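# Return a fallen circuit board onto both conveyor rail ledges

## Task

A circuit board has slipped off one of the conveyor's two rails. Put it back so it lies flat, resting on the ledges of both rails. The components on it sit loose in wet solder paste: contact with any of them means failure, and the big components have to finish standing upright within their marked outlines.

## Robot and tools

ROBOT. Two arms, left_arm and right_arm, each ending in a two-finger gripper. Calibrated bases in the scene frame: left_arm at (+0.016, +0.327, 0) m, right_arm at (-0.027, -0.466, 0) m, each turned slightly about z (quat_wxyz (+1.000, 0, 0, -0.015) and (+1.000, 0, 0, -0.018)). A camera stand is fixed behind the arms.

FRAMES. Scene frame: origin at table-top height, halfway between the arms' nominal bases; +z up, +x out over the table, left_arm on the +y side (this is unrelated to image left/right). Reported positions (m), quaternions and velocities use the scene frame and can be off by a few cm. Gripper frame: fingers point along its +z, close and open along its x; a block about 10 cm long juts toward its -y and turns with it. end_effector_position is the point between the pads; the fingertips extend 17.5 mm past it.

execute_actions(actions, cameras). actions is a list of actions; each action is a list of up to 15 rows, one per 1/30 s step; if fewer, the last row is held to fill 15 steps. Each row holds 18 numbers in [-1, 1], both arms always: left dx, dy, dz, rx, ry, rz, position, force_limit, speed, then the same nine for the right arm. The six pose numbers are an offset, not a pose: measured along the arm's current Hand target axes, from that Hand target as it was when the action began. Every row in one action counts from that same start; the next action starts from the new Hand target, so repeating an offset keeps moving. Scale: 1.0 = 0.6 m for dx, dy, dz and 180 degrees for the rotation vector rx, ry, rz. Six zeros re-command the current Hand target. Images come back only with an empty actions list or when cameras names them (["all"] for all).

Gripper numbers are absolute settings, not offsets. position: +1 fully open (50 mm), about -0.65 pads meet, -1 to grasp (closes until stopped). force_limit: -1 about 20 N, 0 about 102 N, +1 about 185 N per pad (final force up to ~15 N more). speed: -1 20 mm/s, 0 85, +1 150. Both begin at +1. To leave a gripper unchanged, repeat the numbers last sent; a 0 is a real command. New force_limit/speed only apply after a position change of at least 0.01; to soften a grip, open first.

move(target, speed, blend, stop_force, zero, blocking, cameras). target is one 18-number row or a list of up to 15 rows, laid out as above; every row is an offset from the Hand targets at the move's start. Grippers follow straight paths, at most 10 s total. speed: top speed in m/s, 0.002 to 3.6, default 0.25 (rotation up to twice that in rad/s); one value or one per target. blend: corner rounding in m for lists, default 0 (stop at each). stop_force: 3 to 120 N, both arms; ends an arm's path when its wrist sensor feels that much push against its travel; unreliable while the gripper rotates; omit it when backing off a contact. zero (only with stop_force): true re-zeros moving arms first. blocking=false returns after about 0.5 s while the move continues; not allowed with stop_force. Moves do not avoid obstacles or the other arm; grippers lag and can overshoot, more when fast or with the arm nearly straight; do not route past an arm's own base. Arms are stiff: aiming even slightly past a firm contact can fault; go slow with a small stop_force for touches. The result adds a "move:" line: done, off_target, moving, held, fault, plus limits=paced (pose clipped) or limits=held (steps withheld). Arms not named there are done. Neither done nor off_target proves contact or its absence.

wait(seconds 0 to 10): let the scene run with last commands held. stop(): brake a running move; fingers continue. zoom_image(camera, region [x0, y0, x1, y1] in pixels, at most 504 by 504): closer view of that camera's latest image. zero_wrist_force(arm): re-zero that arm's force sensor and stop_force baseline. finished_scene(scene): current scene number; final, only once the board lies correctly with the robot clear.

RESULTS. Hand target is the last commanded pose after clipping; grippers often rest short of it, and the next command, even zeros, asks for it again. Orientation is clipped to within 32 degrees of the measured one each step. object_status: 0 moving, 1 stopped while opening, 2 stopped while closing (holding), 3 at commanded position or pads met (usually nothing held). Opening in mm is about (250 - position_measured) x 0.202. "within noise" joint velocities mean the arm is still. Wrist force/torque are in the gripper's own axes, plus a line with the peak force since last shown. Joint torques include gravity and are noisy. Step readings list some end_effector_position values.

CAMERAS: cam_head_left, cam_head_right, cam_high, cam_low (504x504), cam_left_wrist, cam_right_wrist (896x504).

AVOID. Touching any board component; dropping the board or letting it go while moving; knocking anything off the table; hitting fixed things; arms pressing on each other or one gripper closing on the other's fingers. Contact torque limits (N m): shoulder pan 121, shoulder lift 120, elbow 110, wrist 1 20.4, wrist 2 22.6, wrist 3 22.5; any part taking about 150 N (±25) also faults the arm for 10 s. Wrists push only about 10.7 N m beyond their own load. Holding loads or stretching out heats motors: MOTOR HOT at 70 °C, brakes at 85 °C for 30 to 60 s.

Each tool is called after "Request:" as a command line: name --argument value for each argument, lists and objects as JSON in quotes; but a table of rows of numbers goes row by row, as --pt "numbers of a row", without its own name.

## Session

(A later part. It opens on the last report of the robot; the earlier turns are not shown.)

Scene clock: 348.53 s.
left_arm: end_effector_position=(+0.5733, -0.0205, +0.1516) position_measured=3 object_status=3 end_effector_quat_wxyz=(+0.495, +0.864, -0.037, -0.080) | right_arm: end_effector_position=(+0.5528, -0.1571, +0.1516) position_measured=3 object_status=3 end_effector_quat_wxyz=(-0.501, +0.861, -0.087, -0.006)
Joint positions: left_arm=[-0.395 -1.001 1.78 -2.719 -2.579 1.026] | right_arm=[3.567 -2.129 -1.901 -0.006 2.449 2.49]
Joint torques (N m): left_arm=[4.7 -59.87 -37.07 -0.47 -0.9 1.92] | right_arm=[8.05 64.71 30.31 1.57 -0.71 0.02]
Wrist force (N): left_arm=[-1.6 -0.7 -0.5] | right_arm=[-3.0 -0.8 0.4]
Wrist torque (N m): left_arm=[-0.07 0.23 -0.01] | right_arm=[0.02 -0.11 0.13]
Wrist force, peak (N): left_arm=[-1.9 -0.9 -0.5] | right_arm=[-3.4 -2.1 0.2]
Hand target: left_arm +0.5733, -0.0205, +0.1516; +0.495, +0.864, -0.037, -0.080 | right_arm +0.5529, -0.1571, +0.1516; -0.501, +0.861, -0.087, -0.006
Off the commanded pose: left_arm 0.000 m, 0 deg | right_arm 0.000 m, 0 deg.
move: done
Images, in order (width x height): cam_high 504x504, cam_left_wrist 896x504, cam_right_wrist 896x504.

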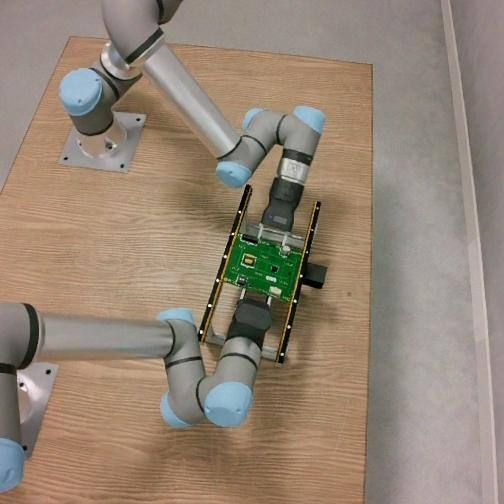

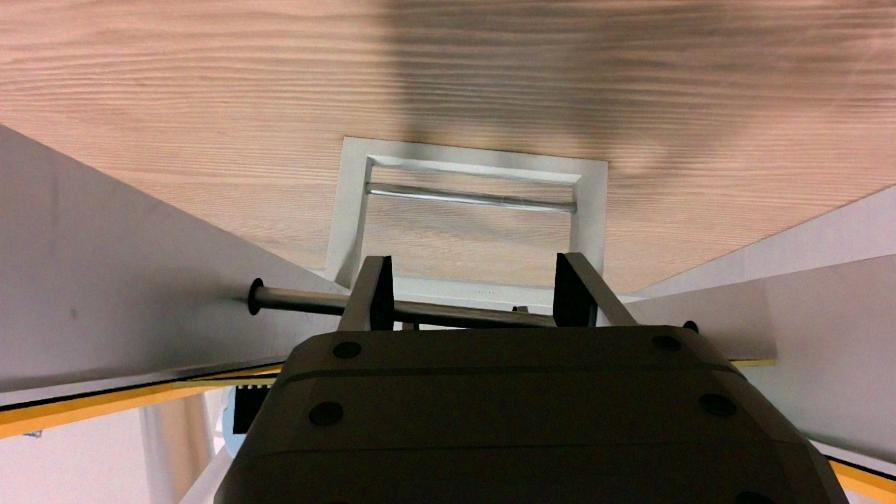

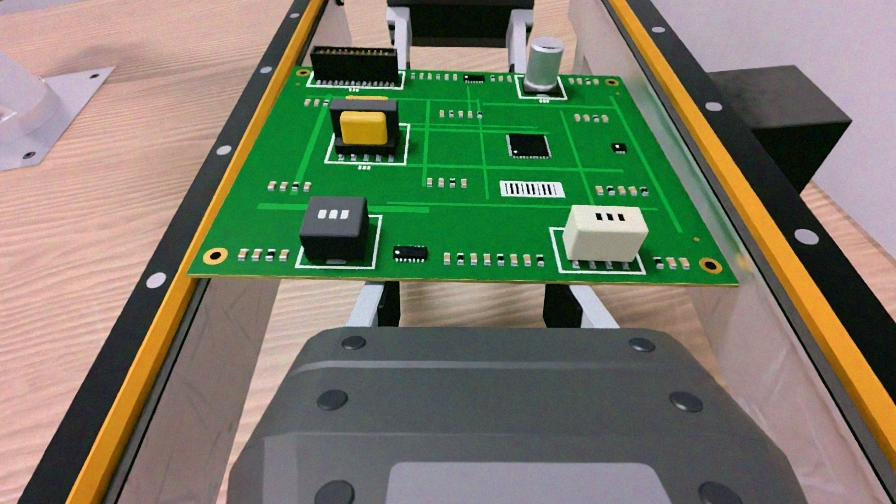

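Request:
move --target '[-0.0013,0.0115,-0.0066,0,-0.0175,-0.0303,1,1,1,-0.0008,-0.0072,-0.0041,0,-0.0175,0.0303,1,1,1]' --speed 0.03 --cameras '["cam_right_wrist","cam_left_wrist","cam_high","cam_low"]'

Request:
zoom_image --camera "cam_high" --region '[190, 170, 340, 370]'

Request:
zoom_image --camera "cam_right_wrist" --region '[140, 0, 500, 340]'

Request:
zoom_image --camera "cam_right_wrist" --region '[500, 0, 860, 340]'

Scene clock: 375.23 s.
left_arm: end_effector_position=(+0.5734, -0.0205, +0.1596) position_measured=3 object_status=3 end_effector_quat_wxyz=(+0.489, +0.863, -0.010, -0.127) | right_arm: end_effector_position=(+0.5529, -0.1571, +0.1566) position_measured=3 object_status=3 end_effector_quat_wxyz=(-0.502, +0.855, -0.114, -0.054)
Joint positions: left_arm=[-0.389 -1.006 1.737 -2.57 -2.61 1.019] | right_arm=[3.554 -2.13 -1.868 -0.104 2.501 2.527]
Joint torques (N m): left_arm=[5.03 -61.01 -37.18 -0.69 -5.77 1.37] | right_arm=[-8.03 22.73 31.38 1.18 4.35 2.87]
Wrist force (N): left_arm=[-0.6 -1.2 -0.6] | right_arm=[-3.4 -0.9 0.6]
Wrist torque (N m): left_arm=[-0.06 0.13 -0.01] | right_arm=[-0.01 -0.18 0.13]
Wrist force, peak (N): left_arm=[-1.6 -1.7 -1.1] | right_arm=[-3.8 -0.9 0.3]
Hand target: left_arm +0.5734, -0.0205, +0.1596; +0.489, +0.863, -0.010, -0.127 | right_arm +0.5529, -0.1571, +0.1566; -0.502, +0.855, -0.114, -0.054
Off the commanded pose: left_arm 0.000 m, 0 deg | right_arm 0.000 m, 0 deg.
move: done
Images, in order (width x height): cam_high 504x504, cam_low 504x504, cam_left_wrist 896x504, cam_right_wrist 896x504.

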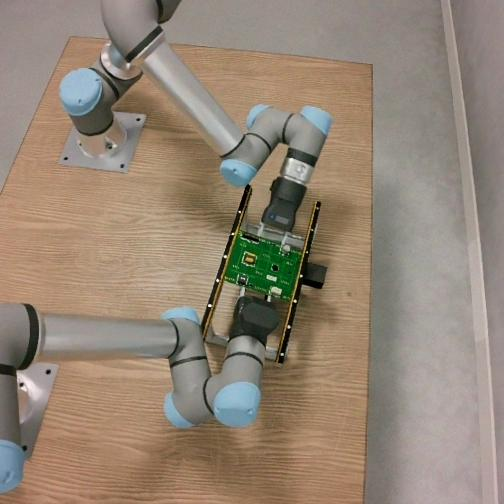

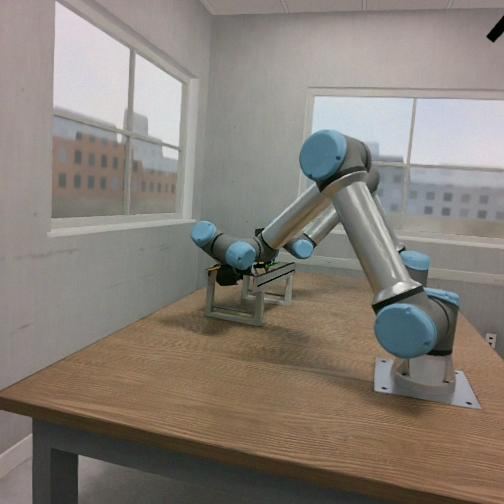

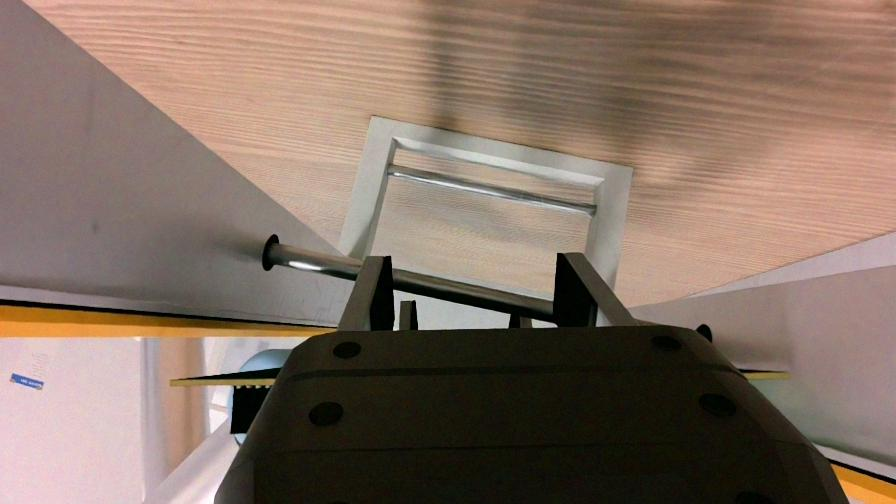

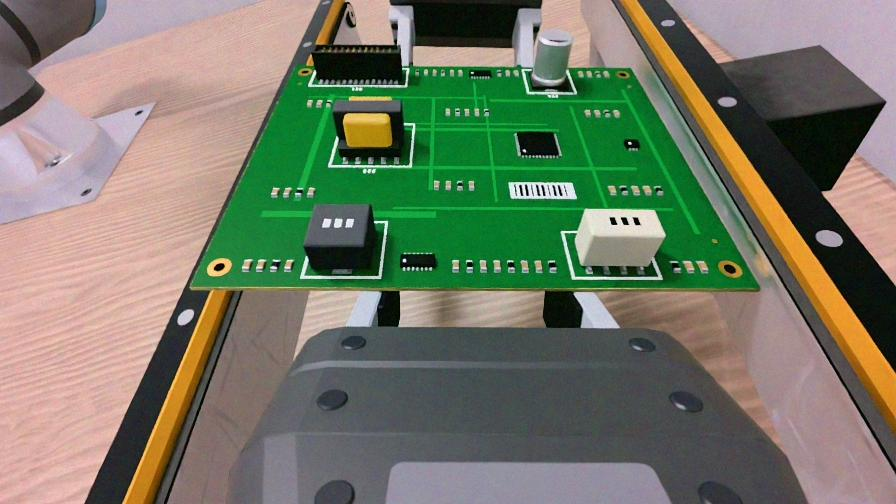

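Scaled by 2.520 from the camera's 504x504 image, which has a finer 720x720 frame.

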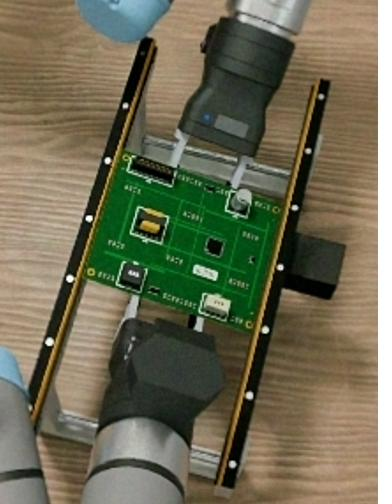

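Scaled by 1.400 from the camera's 896x504 image, which has a finer 1280x720 frame.

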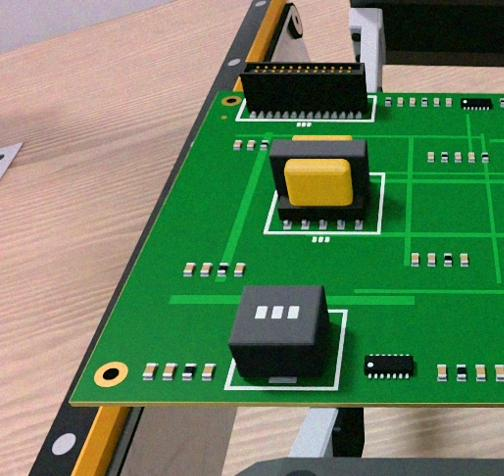

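Scaled by 1.400 from the camera's 896x504 image, which has a finer 1280x720 frame.

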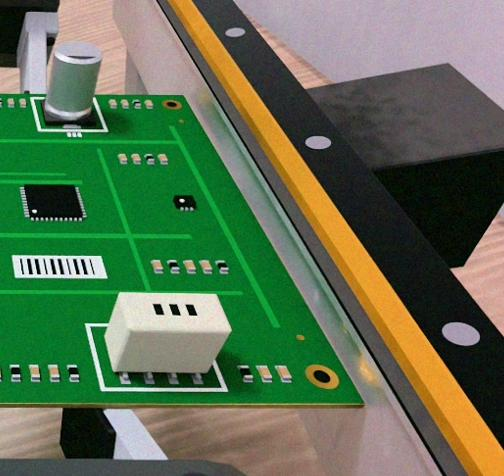

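Request:
move --pt "-0.0173 0.0012 -0.0007 0 0 0 1 1 1 -0.0173 -0.0012 -0.0007 0 0 0 1 1 1" --pt "-0.0260 0.0364 -0.0210 0 0 0 1 1 1 -0.0260 -0.0364 -0.0210 0 0 0 1 1 1" --speed 0.03 --blend 0.003 --cameras '["cam_right_wrist","cam_left_wrist","cam_high"]'

Request:
zoom_image --camera "cam_high" --region '[190, 170, 340, 370]'

Scene clock: 386.53 s.
left_arm: end_effector_position=(+0.5635, -0.0191, +0.1875) position_measured=3 object_status=3 end_effector_quat_wxyz=(+0.489, +0.863, -0.010, -0.127) | right_arm: end_effector_position=(+0.5429, -0.1556, +0.1845) position_measured=3 object_status=3 end_effector_quat_wxyz=(-0.502, +0.855, -0.115, -0.054)
Joint positions: left_arm=[-0.394 -1.066 1.75 -2.529 -2.609 1.011] | right_arm=[3.563 -2.065 -1.883 -0.144 2.496 2.539]
Joint torques (N m): left_arm=[-6.47 -58.68 -39.79 -0.57 0.69 1.83] | right_arm=[8.48 61.74 33.83 1.44 -0.64 -0.5]
Wrist force (N): left_arm=[-1.3 -1.3 -0.9] | right_arm=[-3.0 -0.6 0.2]
Wrist torque (N m): left_arm=[-0.07 0.20 0.01] | right_arm=[-0.01 -0.19 0.12]
Wrist force, peak (N): left_arm=[-1.6 -1.4 -0.8] | right_arm=[-3.8 -1.2 0.4]
Hand target: left_arm +0.5635, -0.0191, +0.1876; +0.489, +0.863, -0.010, -0.127 | right_arm +0.5429, -0.1556, +0.1845; -0.502, +0.855, -0.114, -0.054
Off the commanded pose: left_arm 0.000 m, 0 deg | right_arm 0.000 m, 0 deg.
move: done
Images, in order (width x height): cam_high 504x504, cam_left_wrist 896x504, cam_right_wrist 896x504.

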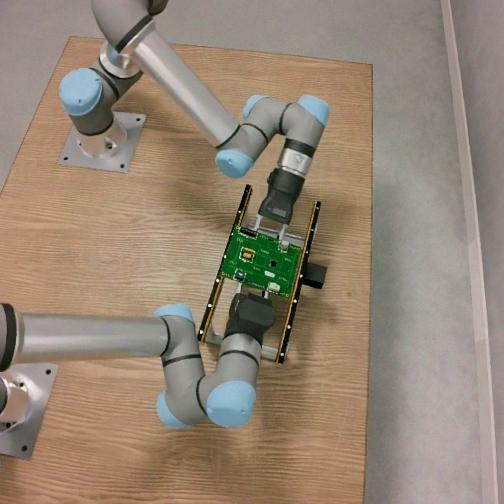

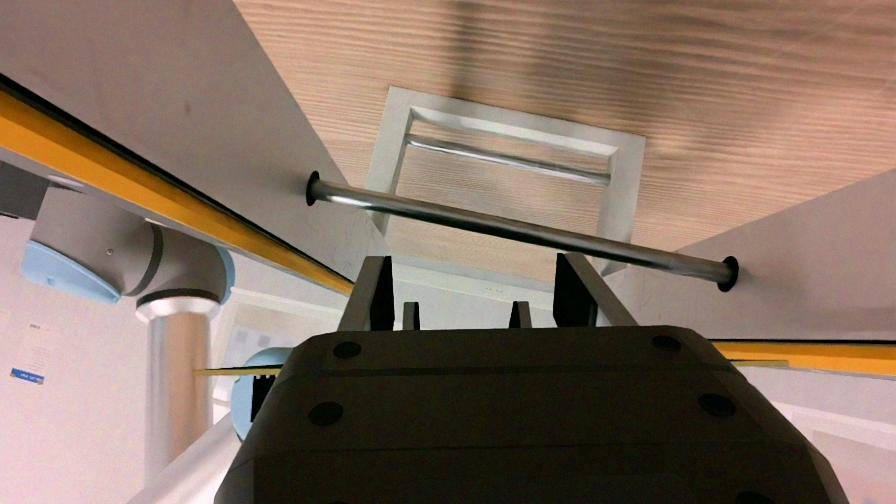

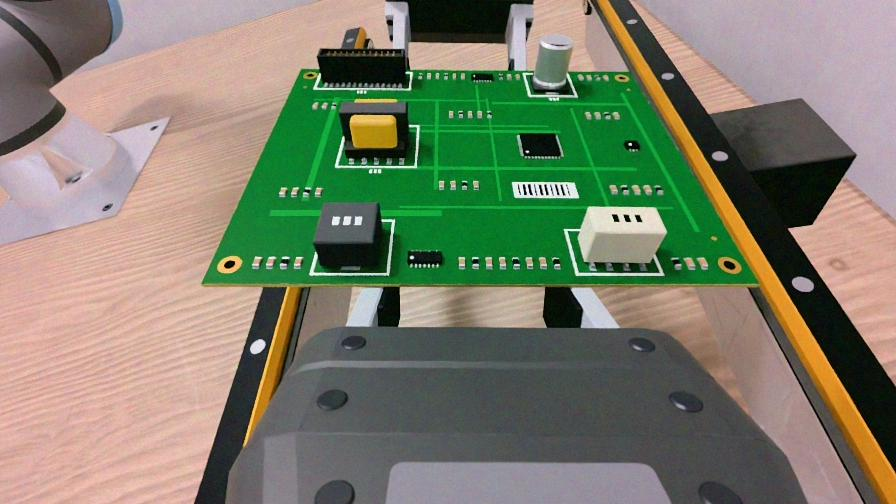

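Scaled by 2.520 from the camera's 504x504 image, which has a finer 720x720 frame.

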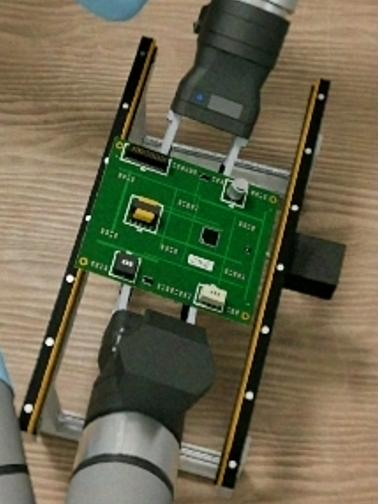

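Request:
move --target '[-0.0035,0.0141,-0.0081,0,0.0333,0.0577,1,1,1,-0.0035,-0.0141,-0.0081,0,0.0333,-0.0577,1,1,1]' --speed 0.05 --cameras '["cam_right_wrist","cam_left_wrist","cam_high","cam_low","cam_head_left"]'

Request:
zoom_image --camera "cam_high" --region '[190, 170, 340, 370]'

Request:
zoom_image --camera "cam_low" --region '[190, 230, 330, 330]'

Scene clock: 397.87 s.
left_arm: end_effector_position=(+0.5635, -0.0191, +0.1975) position_measured=3 object_status=3 end_effector_quat_wxyz=(+0.499, +0.864, -0.062, -0.037) | right_arm: end_effector_position=(+0.5429, -0.1556, +0.1945) position_measured=3 object_status=3 end_effector_quat_wxyz=(-0.498, +0.864, -0.063, +0.037)
Joint positions: left_arm=[-0.406 -1.098 1.817 -2.751 -2.549 1.029] | right_arm=[3.589 -2.027 -1.937 -0.008 2.396 2.464]
Joint torques (N m): left_arm=[-7.74 -55.97 -6.5 -6.16 1.07 2.6] | right_arm=[9.25 61.03 3.62 5.53 -1.16 -2.48]
Wrist force (N): left_arm=[-2.6 -1.7 -1.0] | right_arm=[-2.7 -0.8 -0.4]
Wrist torque (N m): left_arm=[-0.12 0.33 -0.18] | right_arm=[0.00 -0.06 0.18]
Wrist force, peak (N): left_arm=[-2.8 -1.5 -0.8] | right_arm=[-3.2 -1.2 0.9]
Hand target: left_arm +0.5635, -0.0191, +0.1975; +0.499, +0.864, -0.062, -0.037 | right_arm +0.5429, -0.1556, +0.1945; -0.498, +0.864, -0.063, +0.037
Off the commanded pose: left_arm 0.000 m, 0 deg | right_arm 0.000 m, 0 deg.
move: done
Images, in order (width x height): cam_head_left 504x504, cam_high 504x504, cam_low 504x504, cam_left_wrist 896x504, cam_right_wrist 896x504.

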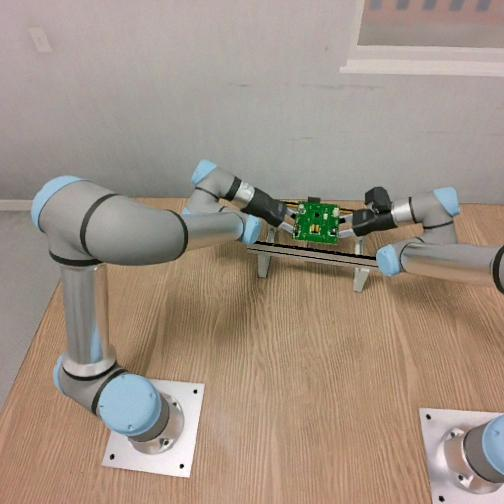

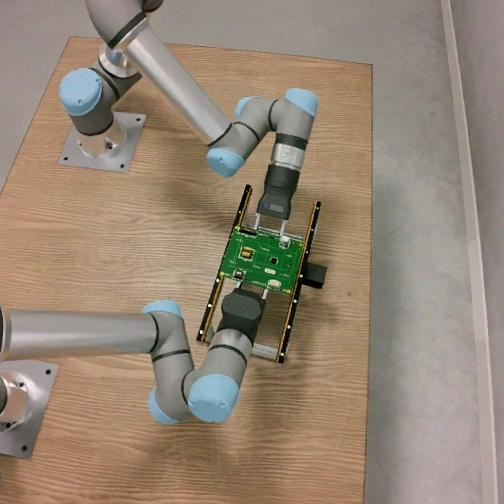

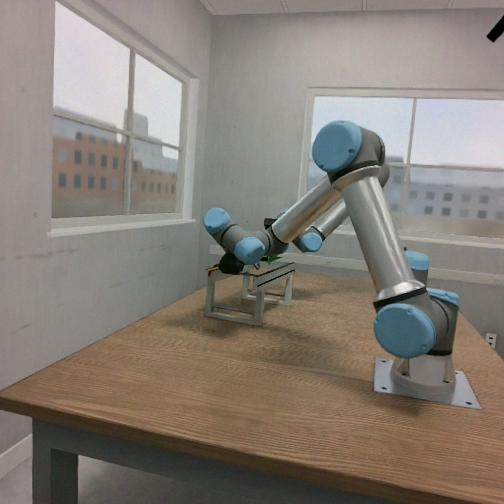

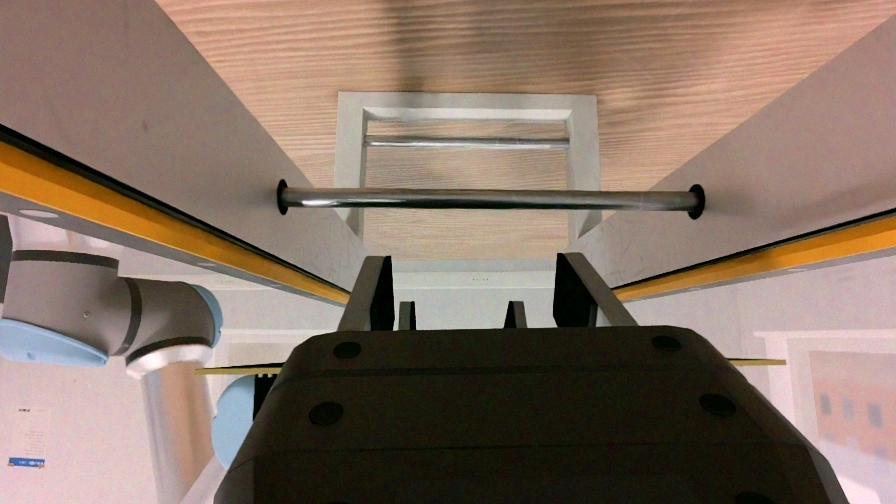

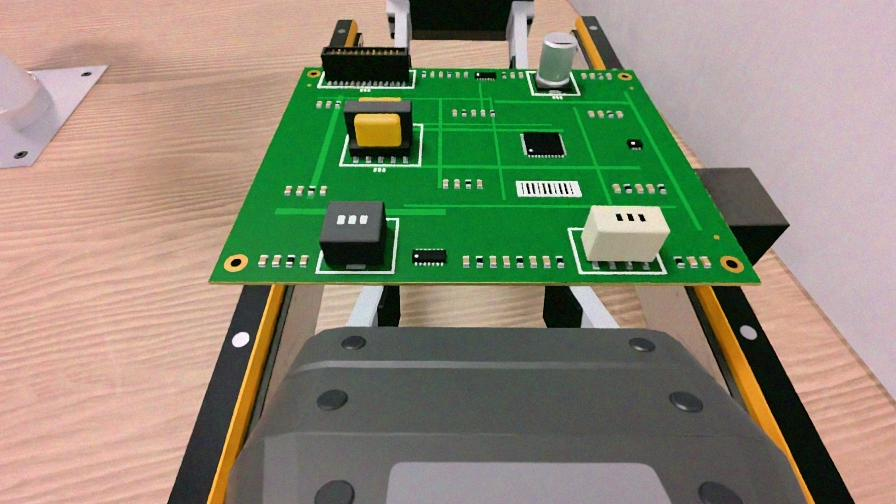

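Scaled by 2.520 from the camera's 504x504 image, which has a finer 720x720 frame.

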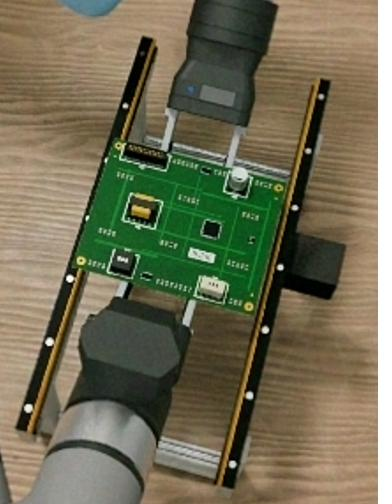

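Scaled by 3.600 from the camera's 504x504 image, which has a finer 720x720 frame.

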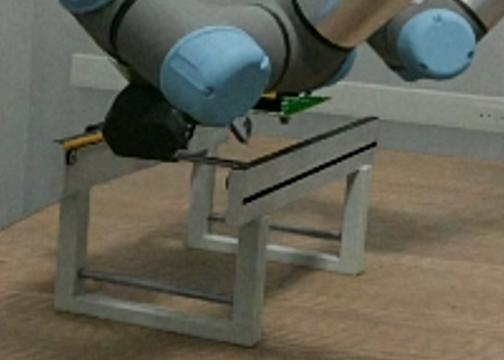

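Request:
zoom_image --camera "cam_right_wrist" --region '[170, 260, 370, 460]'

Request:
zoom_image --camera "cam_right_wrist" --region '[630, 260, 830, 460]'

Request:
zoom_image --camera "cam_right_wrist" --region '[290, 0, 690, 100]'

Scaled by 2.520 from the camera's 896x504 image, which has a finer 1280x720 frame.

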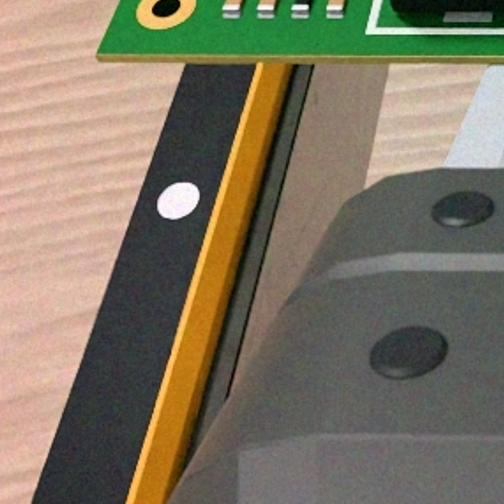

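Scaled by 2.520 from the camera's 896x504 image, which has a finer 1280x720 frame.

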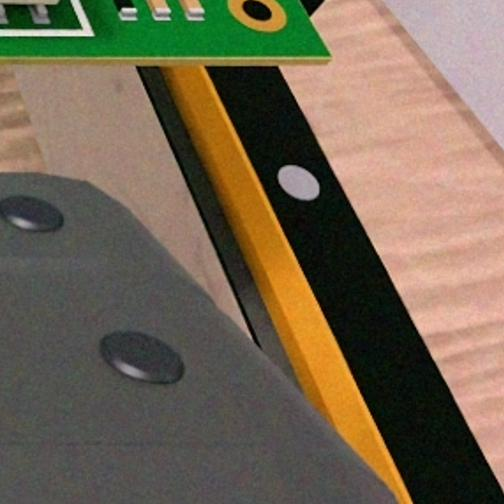

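Scaled by 1.260 from the camera's 896x504 image, which has a finer 1280x720 frame.

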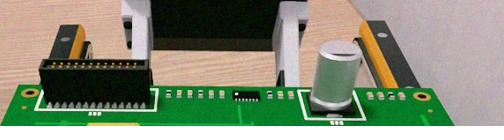

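Request:
move --pt "0.01 0 0 0 0 0 1 1 1 0.01 0 0 0 0 0 1 1 1" --pt "0.01 -0.0382 0.0221 0 0 0 1 1 1 0.01 0.0382 0.0221 0 0 0 1 1 1" --speed 0.04 --blend 0.002 --cameras '["cam_right_wrist","cam_left_wrist"]'

Request:
zoom_image --camera "cam_right_wrist" --region '[170, 230, 370, 430]'

Request:
zoom_image --camera "cam_right_wrist" --region '[630, 230, 830, 430]'

Request:
zoom_image --camera "cam_right_wrist" --region '[260, 0, 660, 160]'

Scene clock: 431.80 s.
left_arm: end_effector_position=(+0.5694, -0.0200, +0.1711) position_measured=3 object_status=3 end_effector_quat_wxyz=(+0.499, +0.864, -0.062, -0.037) | right_arm: end_effector_position=(+0.5489, -0.1565, +0.1681) position_measured=3 object_status=3 end_effector_quat_wxyz=(-0.498, +0.864, -0.063, +0.037)
Joint positions: left_arm=[-0.403 -1.044 1.816 -2.8 -2.551 1.033] | right_arm=[3.583 -2.085 -1.934 0.043 2.4 2.457]
Joint torques (N m): left_arm=[-0.02 -23.31 -6.37 -6.63 -4.77 -1.8] | right_arm=[-5.8 20.34 4.16 5.5 3.91 2.56]
Wrist force (N): left_arm=[-1.9 -1.5 -0.9] | right_arm=[-2.7 -0.8 -0.7]
Wrist torque (N m): left_arm=[-0.09 0.31 -0.23] | right_arm=[0.02 -0.18 0.14]
Wrist force, peak (N): left_arm=[-3.0 -1.9 -0.9] | right_arm=[-3.0 -1.7 -0.7]
Hand target: left_arm +0.5694, -0.0200, +0.1710; +0.499, +0.864, -0.062, -0.037 | right_arm +0.5489, -0.1564, +0.1680; -0.498, +0.864, -0.063, +0.037
Off the commanded pose: left_arm 0.000 m, 0 deg | right_arm 0.000 m, 0 deg.
move: done
Images, in order (width x height): cam_left_wrist 896x504, cam_right_wrist 896x504.

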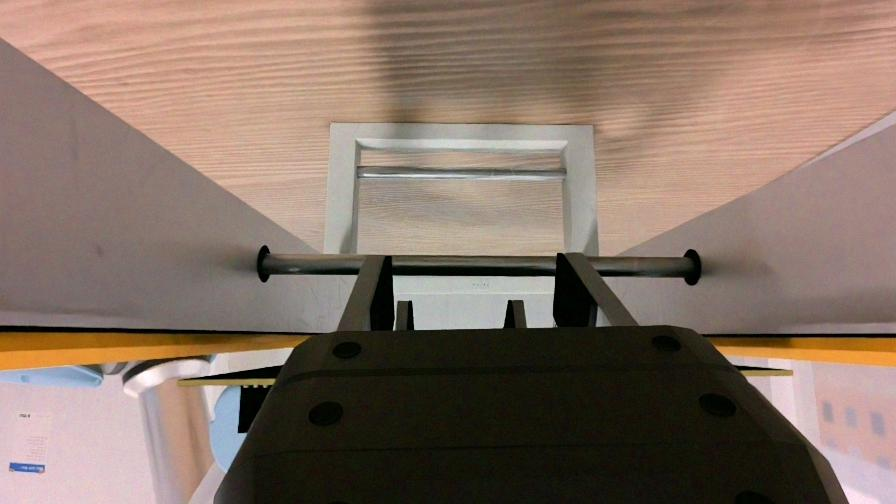

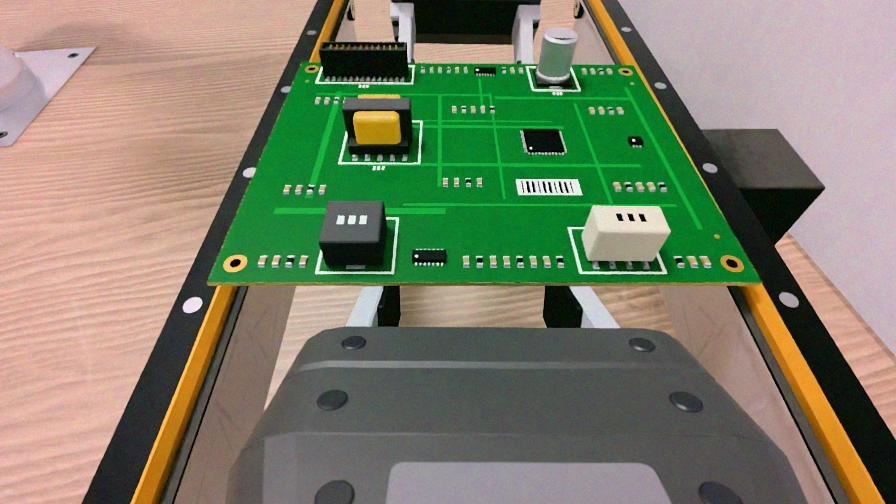

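Scaled by 2.520 from the camera's 896x504 image, which has a finer 1280x720 frame.

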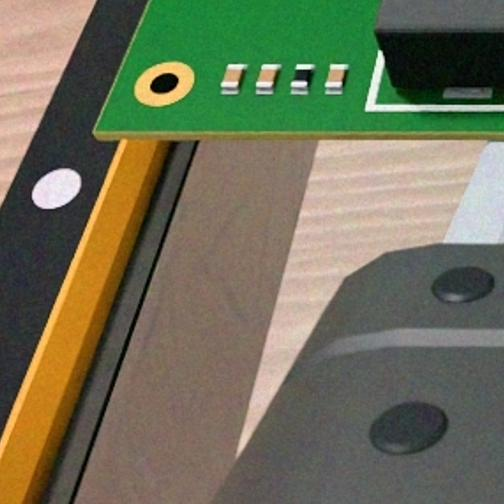

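Scaled by 2.520 from the camera's 896x504 image, which has a finer 1280x720 frame.

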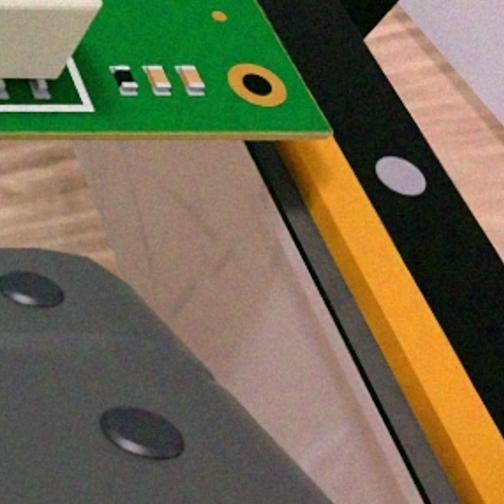

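Scaled by 1.260 from the camera's 896x504 image, which has a finer 1280x720 frame.

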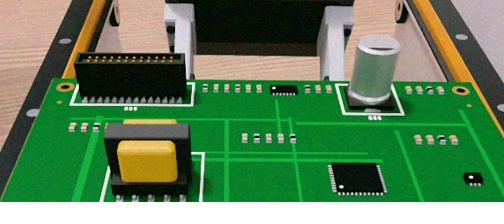

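Request:
move --pt "0.0035 0 0 0 0 0 1 1 1 0.0035 0 0 0 0 0 1 1 1" --pt "0.0035 -0.0130 0.0075 0 0 0 1 1 1 0.0035 0.0130 0.0075 0 0 0 1 1 1" --speed 0.025 --blend 0.001 --cameras '["cam_right_wrist","cam_left_wrist"]'

Request:
zoom_image --camera "cam_right_wrist" --region '[170, 230, 370, 430]'

Request:
zoom_image --camera "cam_right_wrist" --region '[630, 230, 830, 430]'

Request:
zoom_image --camera "cam_right_wrist" --region '[260, 0, 660, 160]'

Scene clock: 445.63 s.
left_arm: end_effector_position=(+0.5714, -0.0203, +0.1621) position_measured=3 object_status=3 end_effector_quat_wxyz=(+0.499, +0.864, -0.062, -0.037) | right_arm: end_effector_position=(+0.5509, -0.1568, +0.1591) position_measured=3 object_status=3 end_effector_quat_wxyz=(-0.498, +0.864, -0.063, +0.037)
Joint positions: left_arm=[-0.402 -1.026 1.814 -2.816 -2.551 1.035] | right_arm=[3.581 -2.106 -1.932 0.06 2.401 2.455]
Joint torques (N m): left_arm=[4.8 -23.57 -3.91 -6.38 -5.48 0.55] | right_arm=[-8.01 20.58 3.79 5.38 3.96 -1.36]
Wrist force (N): left_arm=[-2.1 -1.2 0.1] | right_arm=[-2.9 -1.0 0.4]
Wrist torque (N m): left_arm=[-0.08 0.28 -0.21] | right_arm=[0.03 -0.12 0.16]
Wrist force, peak (N): left_arm=[-2.4 -2.2 -0.7] | right_arm=[-3.3 -0.7 -0.3]
Hand target: left_arm +0.5714, -0.0203, +0.1620; +0.499, +0.864, -0.062, -0.037 | right_arm +0.5509, -0.1568, +0.1590; -0.498, +0.864, -0.063, +0.037
Off the commanded pose: left_arm 0.000 m, 0 deg | right_arm 0.000 m, 0 deg.
move: done
Images, in order (width x height): cam_left_wrist 896x504, cam_right_wrist 896x504.

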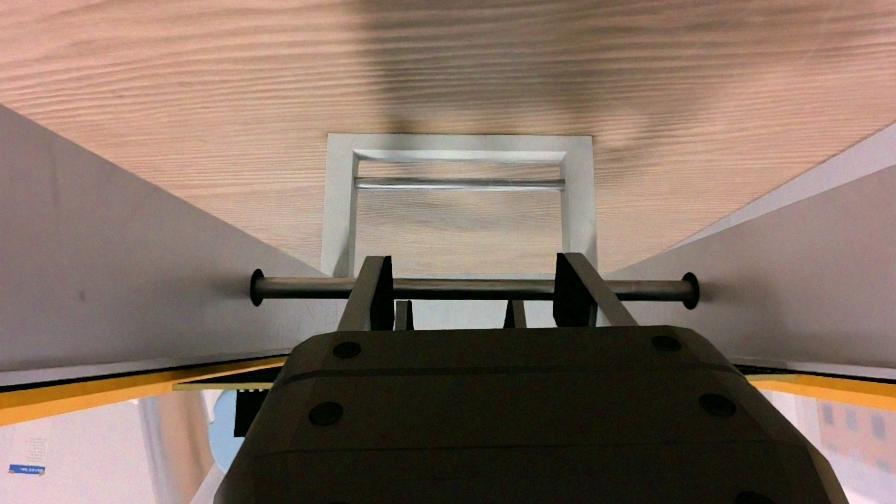

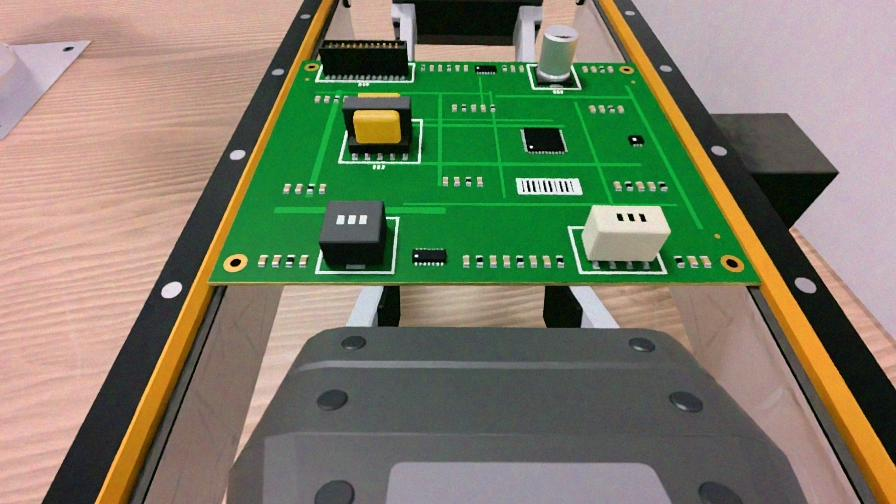

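Scaled by 2.520 from the camera's 896x504 image, which has a finer 1280x720 frame.

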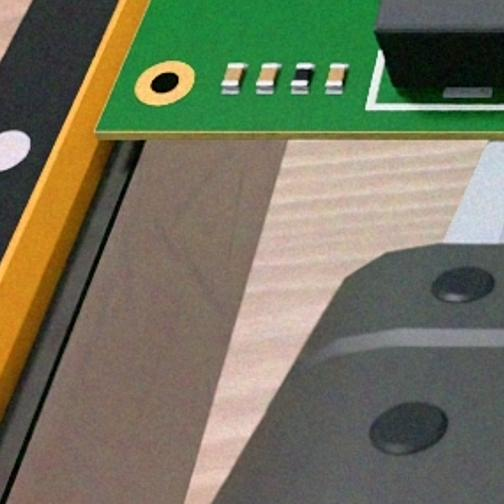

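Scaled by 2.520 from the camera's 896x504 image, which has a finer 1280x720 frame.

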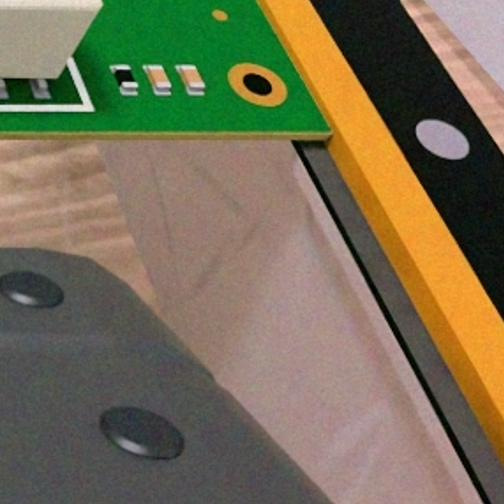

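Scaled by 1.260 from the camera's 896x504 image, which has a finer 1280x720 frame.

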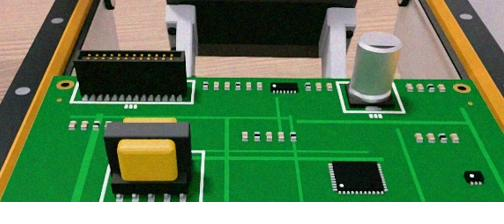

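Request:
move --target '[0.0008,-0.0115,0.0067,0,0,0,1,1,1,0.0008,0.0115,0.0067,0,0,0,1,1,1]' --speed 0.02 --cameras '["cam_right_wrist","cam_left_wrist","cam_high"]'

Request:
zoom_image --camera "cam_right_wrist" --region '[170, 210, 370, 410]'

Request:
zoom_image --camera "cam_right_wrist" --region '[630, 210, 830, 410]'

Request:
zoom_image --camera "cam_right_wrist" --region '[260, 0, 660, 160]'

Request:
zoom_image --camera "cam_left_wrist" --region '[0, 240, 896, 500]'

Scene clock: 455.67 s.
left_arm: end_effector_position=(+0.5719, -0.0204, +0.1541) position_measured=3 object_status=3 end_effector_quat_wxyz=(+0.499, +0.864, -0.062, -0.037) | right_arm: end_effector_position=(+0.5514, -0.1568, +0.1511) position_measured=3 object_status=3 end_effector_quat_wxyz=(-0.498, +0.864, -0.063, +0.037)
Joint positions: left_arm=[-0.402 -1.011 1.817 -2.833 -2.551 1.035] | right_arm=[3.58 -2.122 -1.933 0.077 2.402 2.455]
Joint torques (N m): left_arm=[3.68 -24.55 -5.02 -6.03 -5.05 2.32] | right_arm=[-9.33 21.71 4.33 5.36 3.77 -2.58]
Wrist force (N): left_arm=[-2.3 -0.4 -0.6] | right_arm=[-2.9 -1.6 -0.1]
Wrist torque (N m): left_arm=[-0.03 0.32 -0.19] | right_arm=[0.04 -0.12 0.18]
Wrist force, peak (N): left_arm=[-2.4 -1.0 -0.6] | right_arm=[-2.8 -2.0 0.0]
Hand target: left_arm +0.5719, -0.0204, +0.1540; +0.499, +0.864, -0.062, -0.037 | right_arm +0.5514, -0.1568, +0.1511; -0.498, +0.864, -0.063, +0.037
Off the commanded pose: left_arm 0.000 m, 0 deg | right_arm 0.000 m, 0 deg.
move: done
Images, in order (width x height): cam_high 504x504, cam_left_wrist 896x504, cam_right_wrist 896x504.

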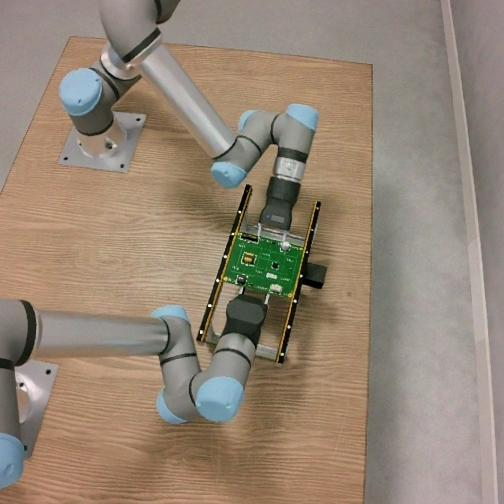

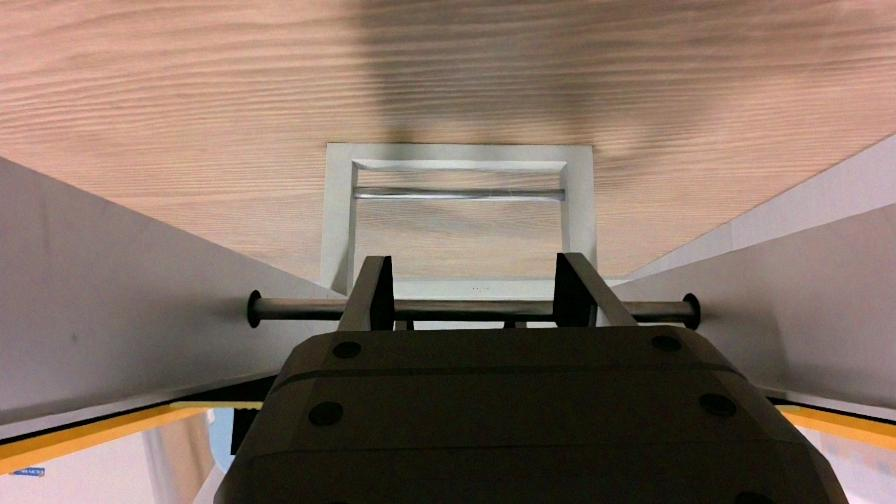

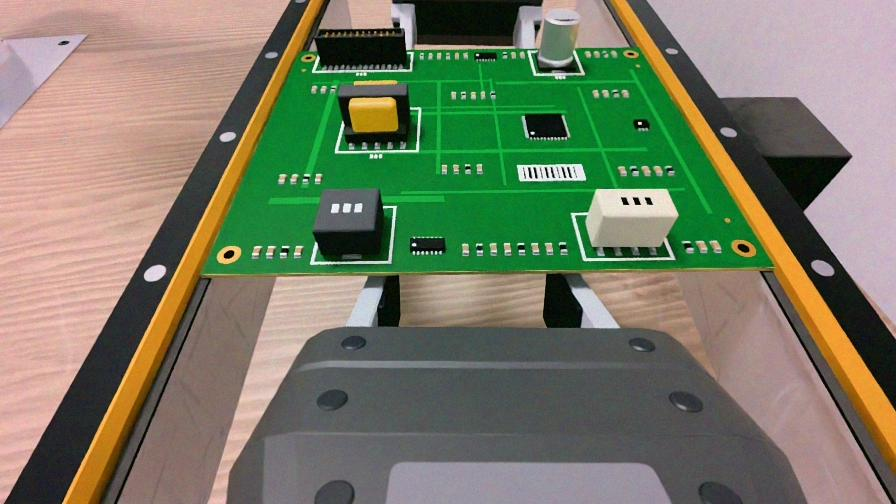

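Scaled by 2.520 from the camera's 896x504 image, which has a finer 1280x720 frame.

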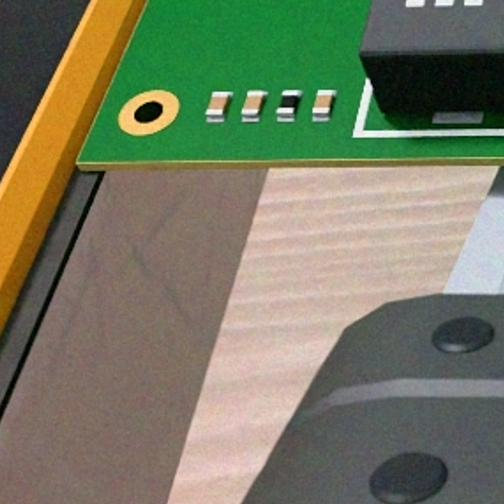

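Scaled by 2.520 from the camera's 896x504 image, which has a finer 1280x720 frame.

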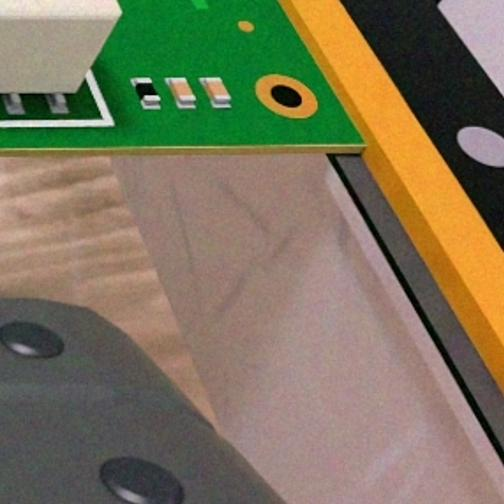

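Scaled by 1.260 from the camera's 896x504 image, which has a finer 1280x720 frame.

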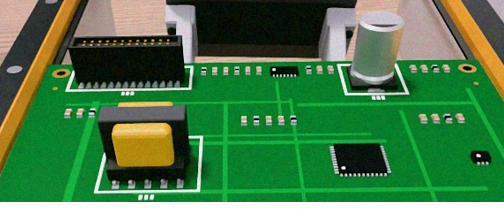

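Region (0, 240, 896, 500) is 896x260 pixels. A region can be at most 504 by 504 pixels.

Request:
move --target '[0,-0.0101,0.0058,0,0,0,1,1,1,0,0.0101,0.0058,0,0,0,1,1,1]' --speed 0.03 --cameras '["cam_right_wrist"]'

Request:
zoom_image --camera "cam_right_wrist" --region '[150, 130, 350, 330]'

Request:
zoom_image --camera "cam_right_wrist" --region '[650, 130, 850, 330]'

Scene clock: 467.30 s.
left_arm: end_effector_position=(+0.5719, -0.0204, +0.1471) position_measured=3 object_status=3 end_effector_quat_wxyz=(+0.499, +0.864, -0.062, -0.037) | right_arm: end_effector_position=(+0.5514, -0.1568, +0.1441) position_measured=3 object_status=3 end_effector_quat_wxyz=(-0.498, +0.864, -0.063, +0.037)
Joint positions: left_arm=[-0.402 -0.999 1.82 -2.848 -2.551 1.035] | right_arm=[3.58 -2.136 -1.936 0.094 2.402 2.455]
Joint torques (N m): left_arm=[6.2 -24.97 -5.29 -6.28 -5.2 1.69] | right_arm=[-8.05 21.3 3.81 5.46 4.01 -2.47]
Wrist force (N): left_arm=[-2.2 -0.5 -0.5] | right_arm=[-3.2 -1.6 -0.2]
Wrist torque (N m): left_arm=[-0.05 0.32 -0.20] | right_arm=[0.05 -0.07 0.18]
Wrist force, peak (N): left_arm=[-2.3 -1.0 -0.7] | right_arm=[-3.2 -1.7 0.0]
Hand target: left_arm +0.5719, -0.0204, +0.1471; +0.499, +0.864, -0.062, -0.037 | right_arm +0.5514, -0.1568, +0.1441; -0.498, +0.864, -0.063, +0.037
Off the commanded pose: left_arm 0.000 m, 0 deg | right_arm 0.000 m, 0 deg.
move: done
Images, in order (width x height): cam_right_wrist 896x504.

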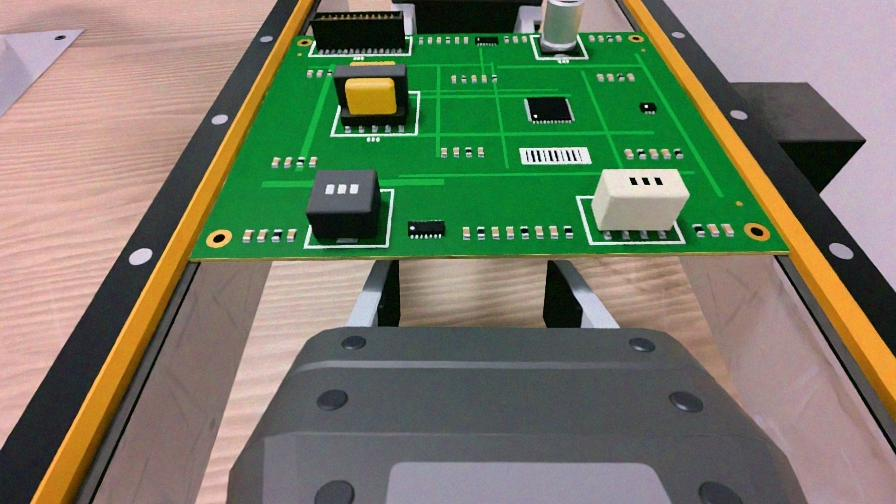

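Scaled by 2.520 from the camera's 896x504 image, which has a finer 1280x720 frame.

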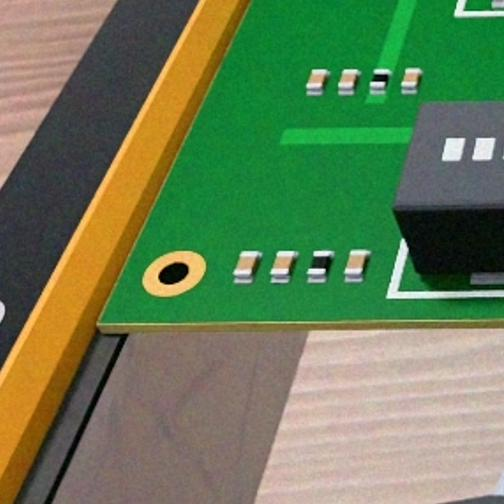

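Scaled by 2.520 from the camera's 896x504 image, which has a finer 1280x720 frame.

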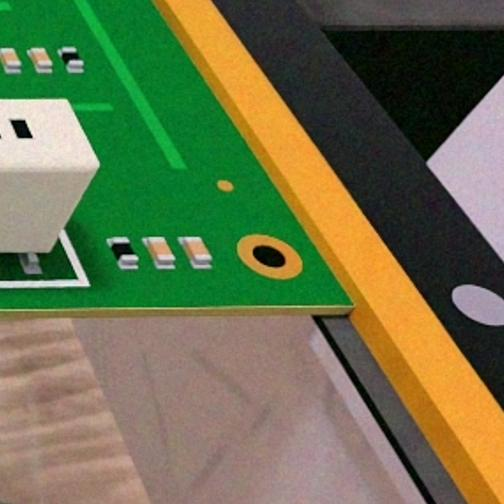

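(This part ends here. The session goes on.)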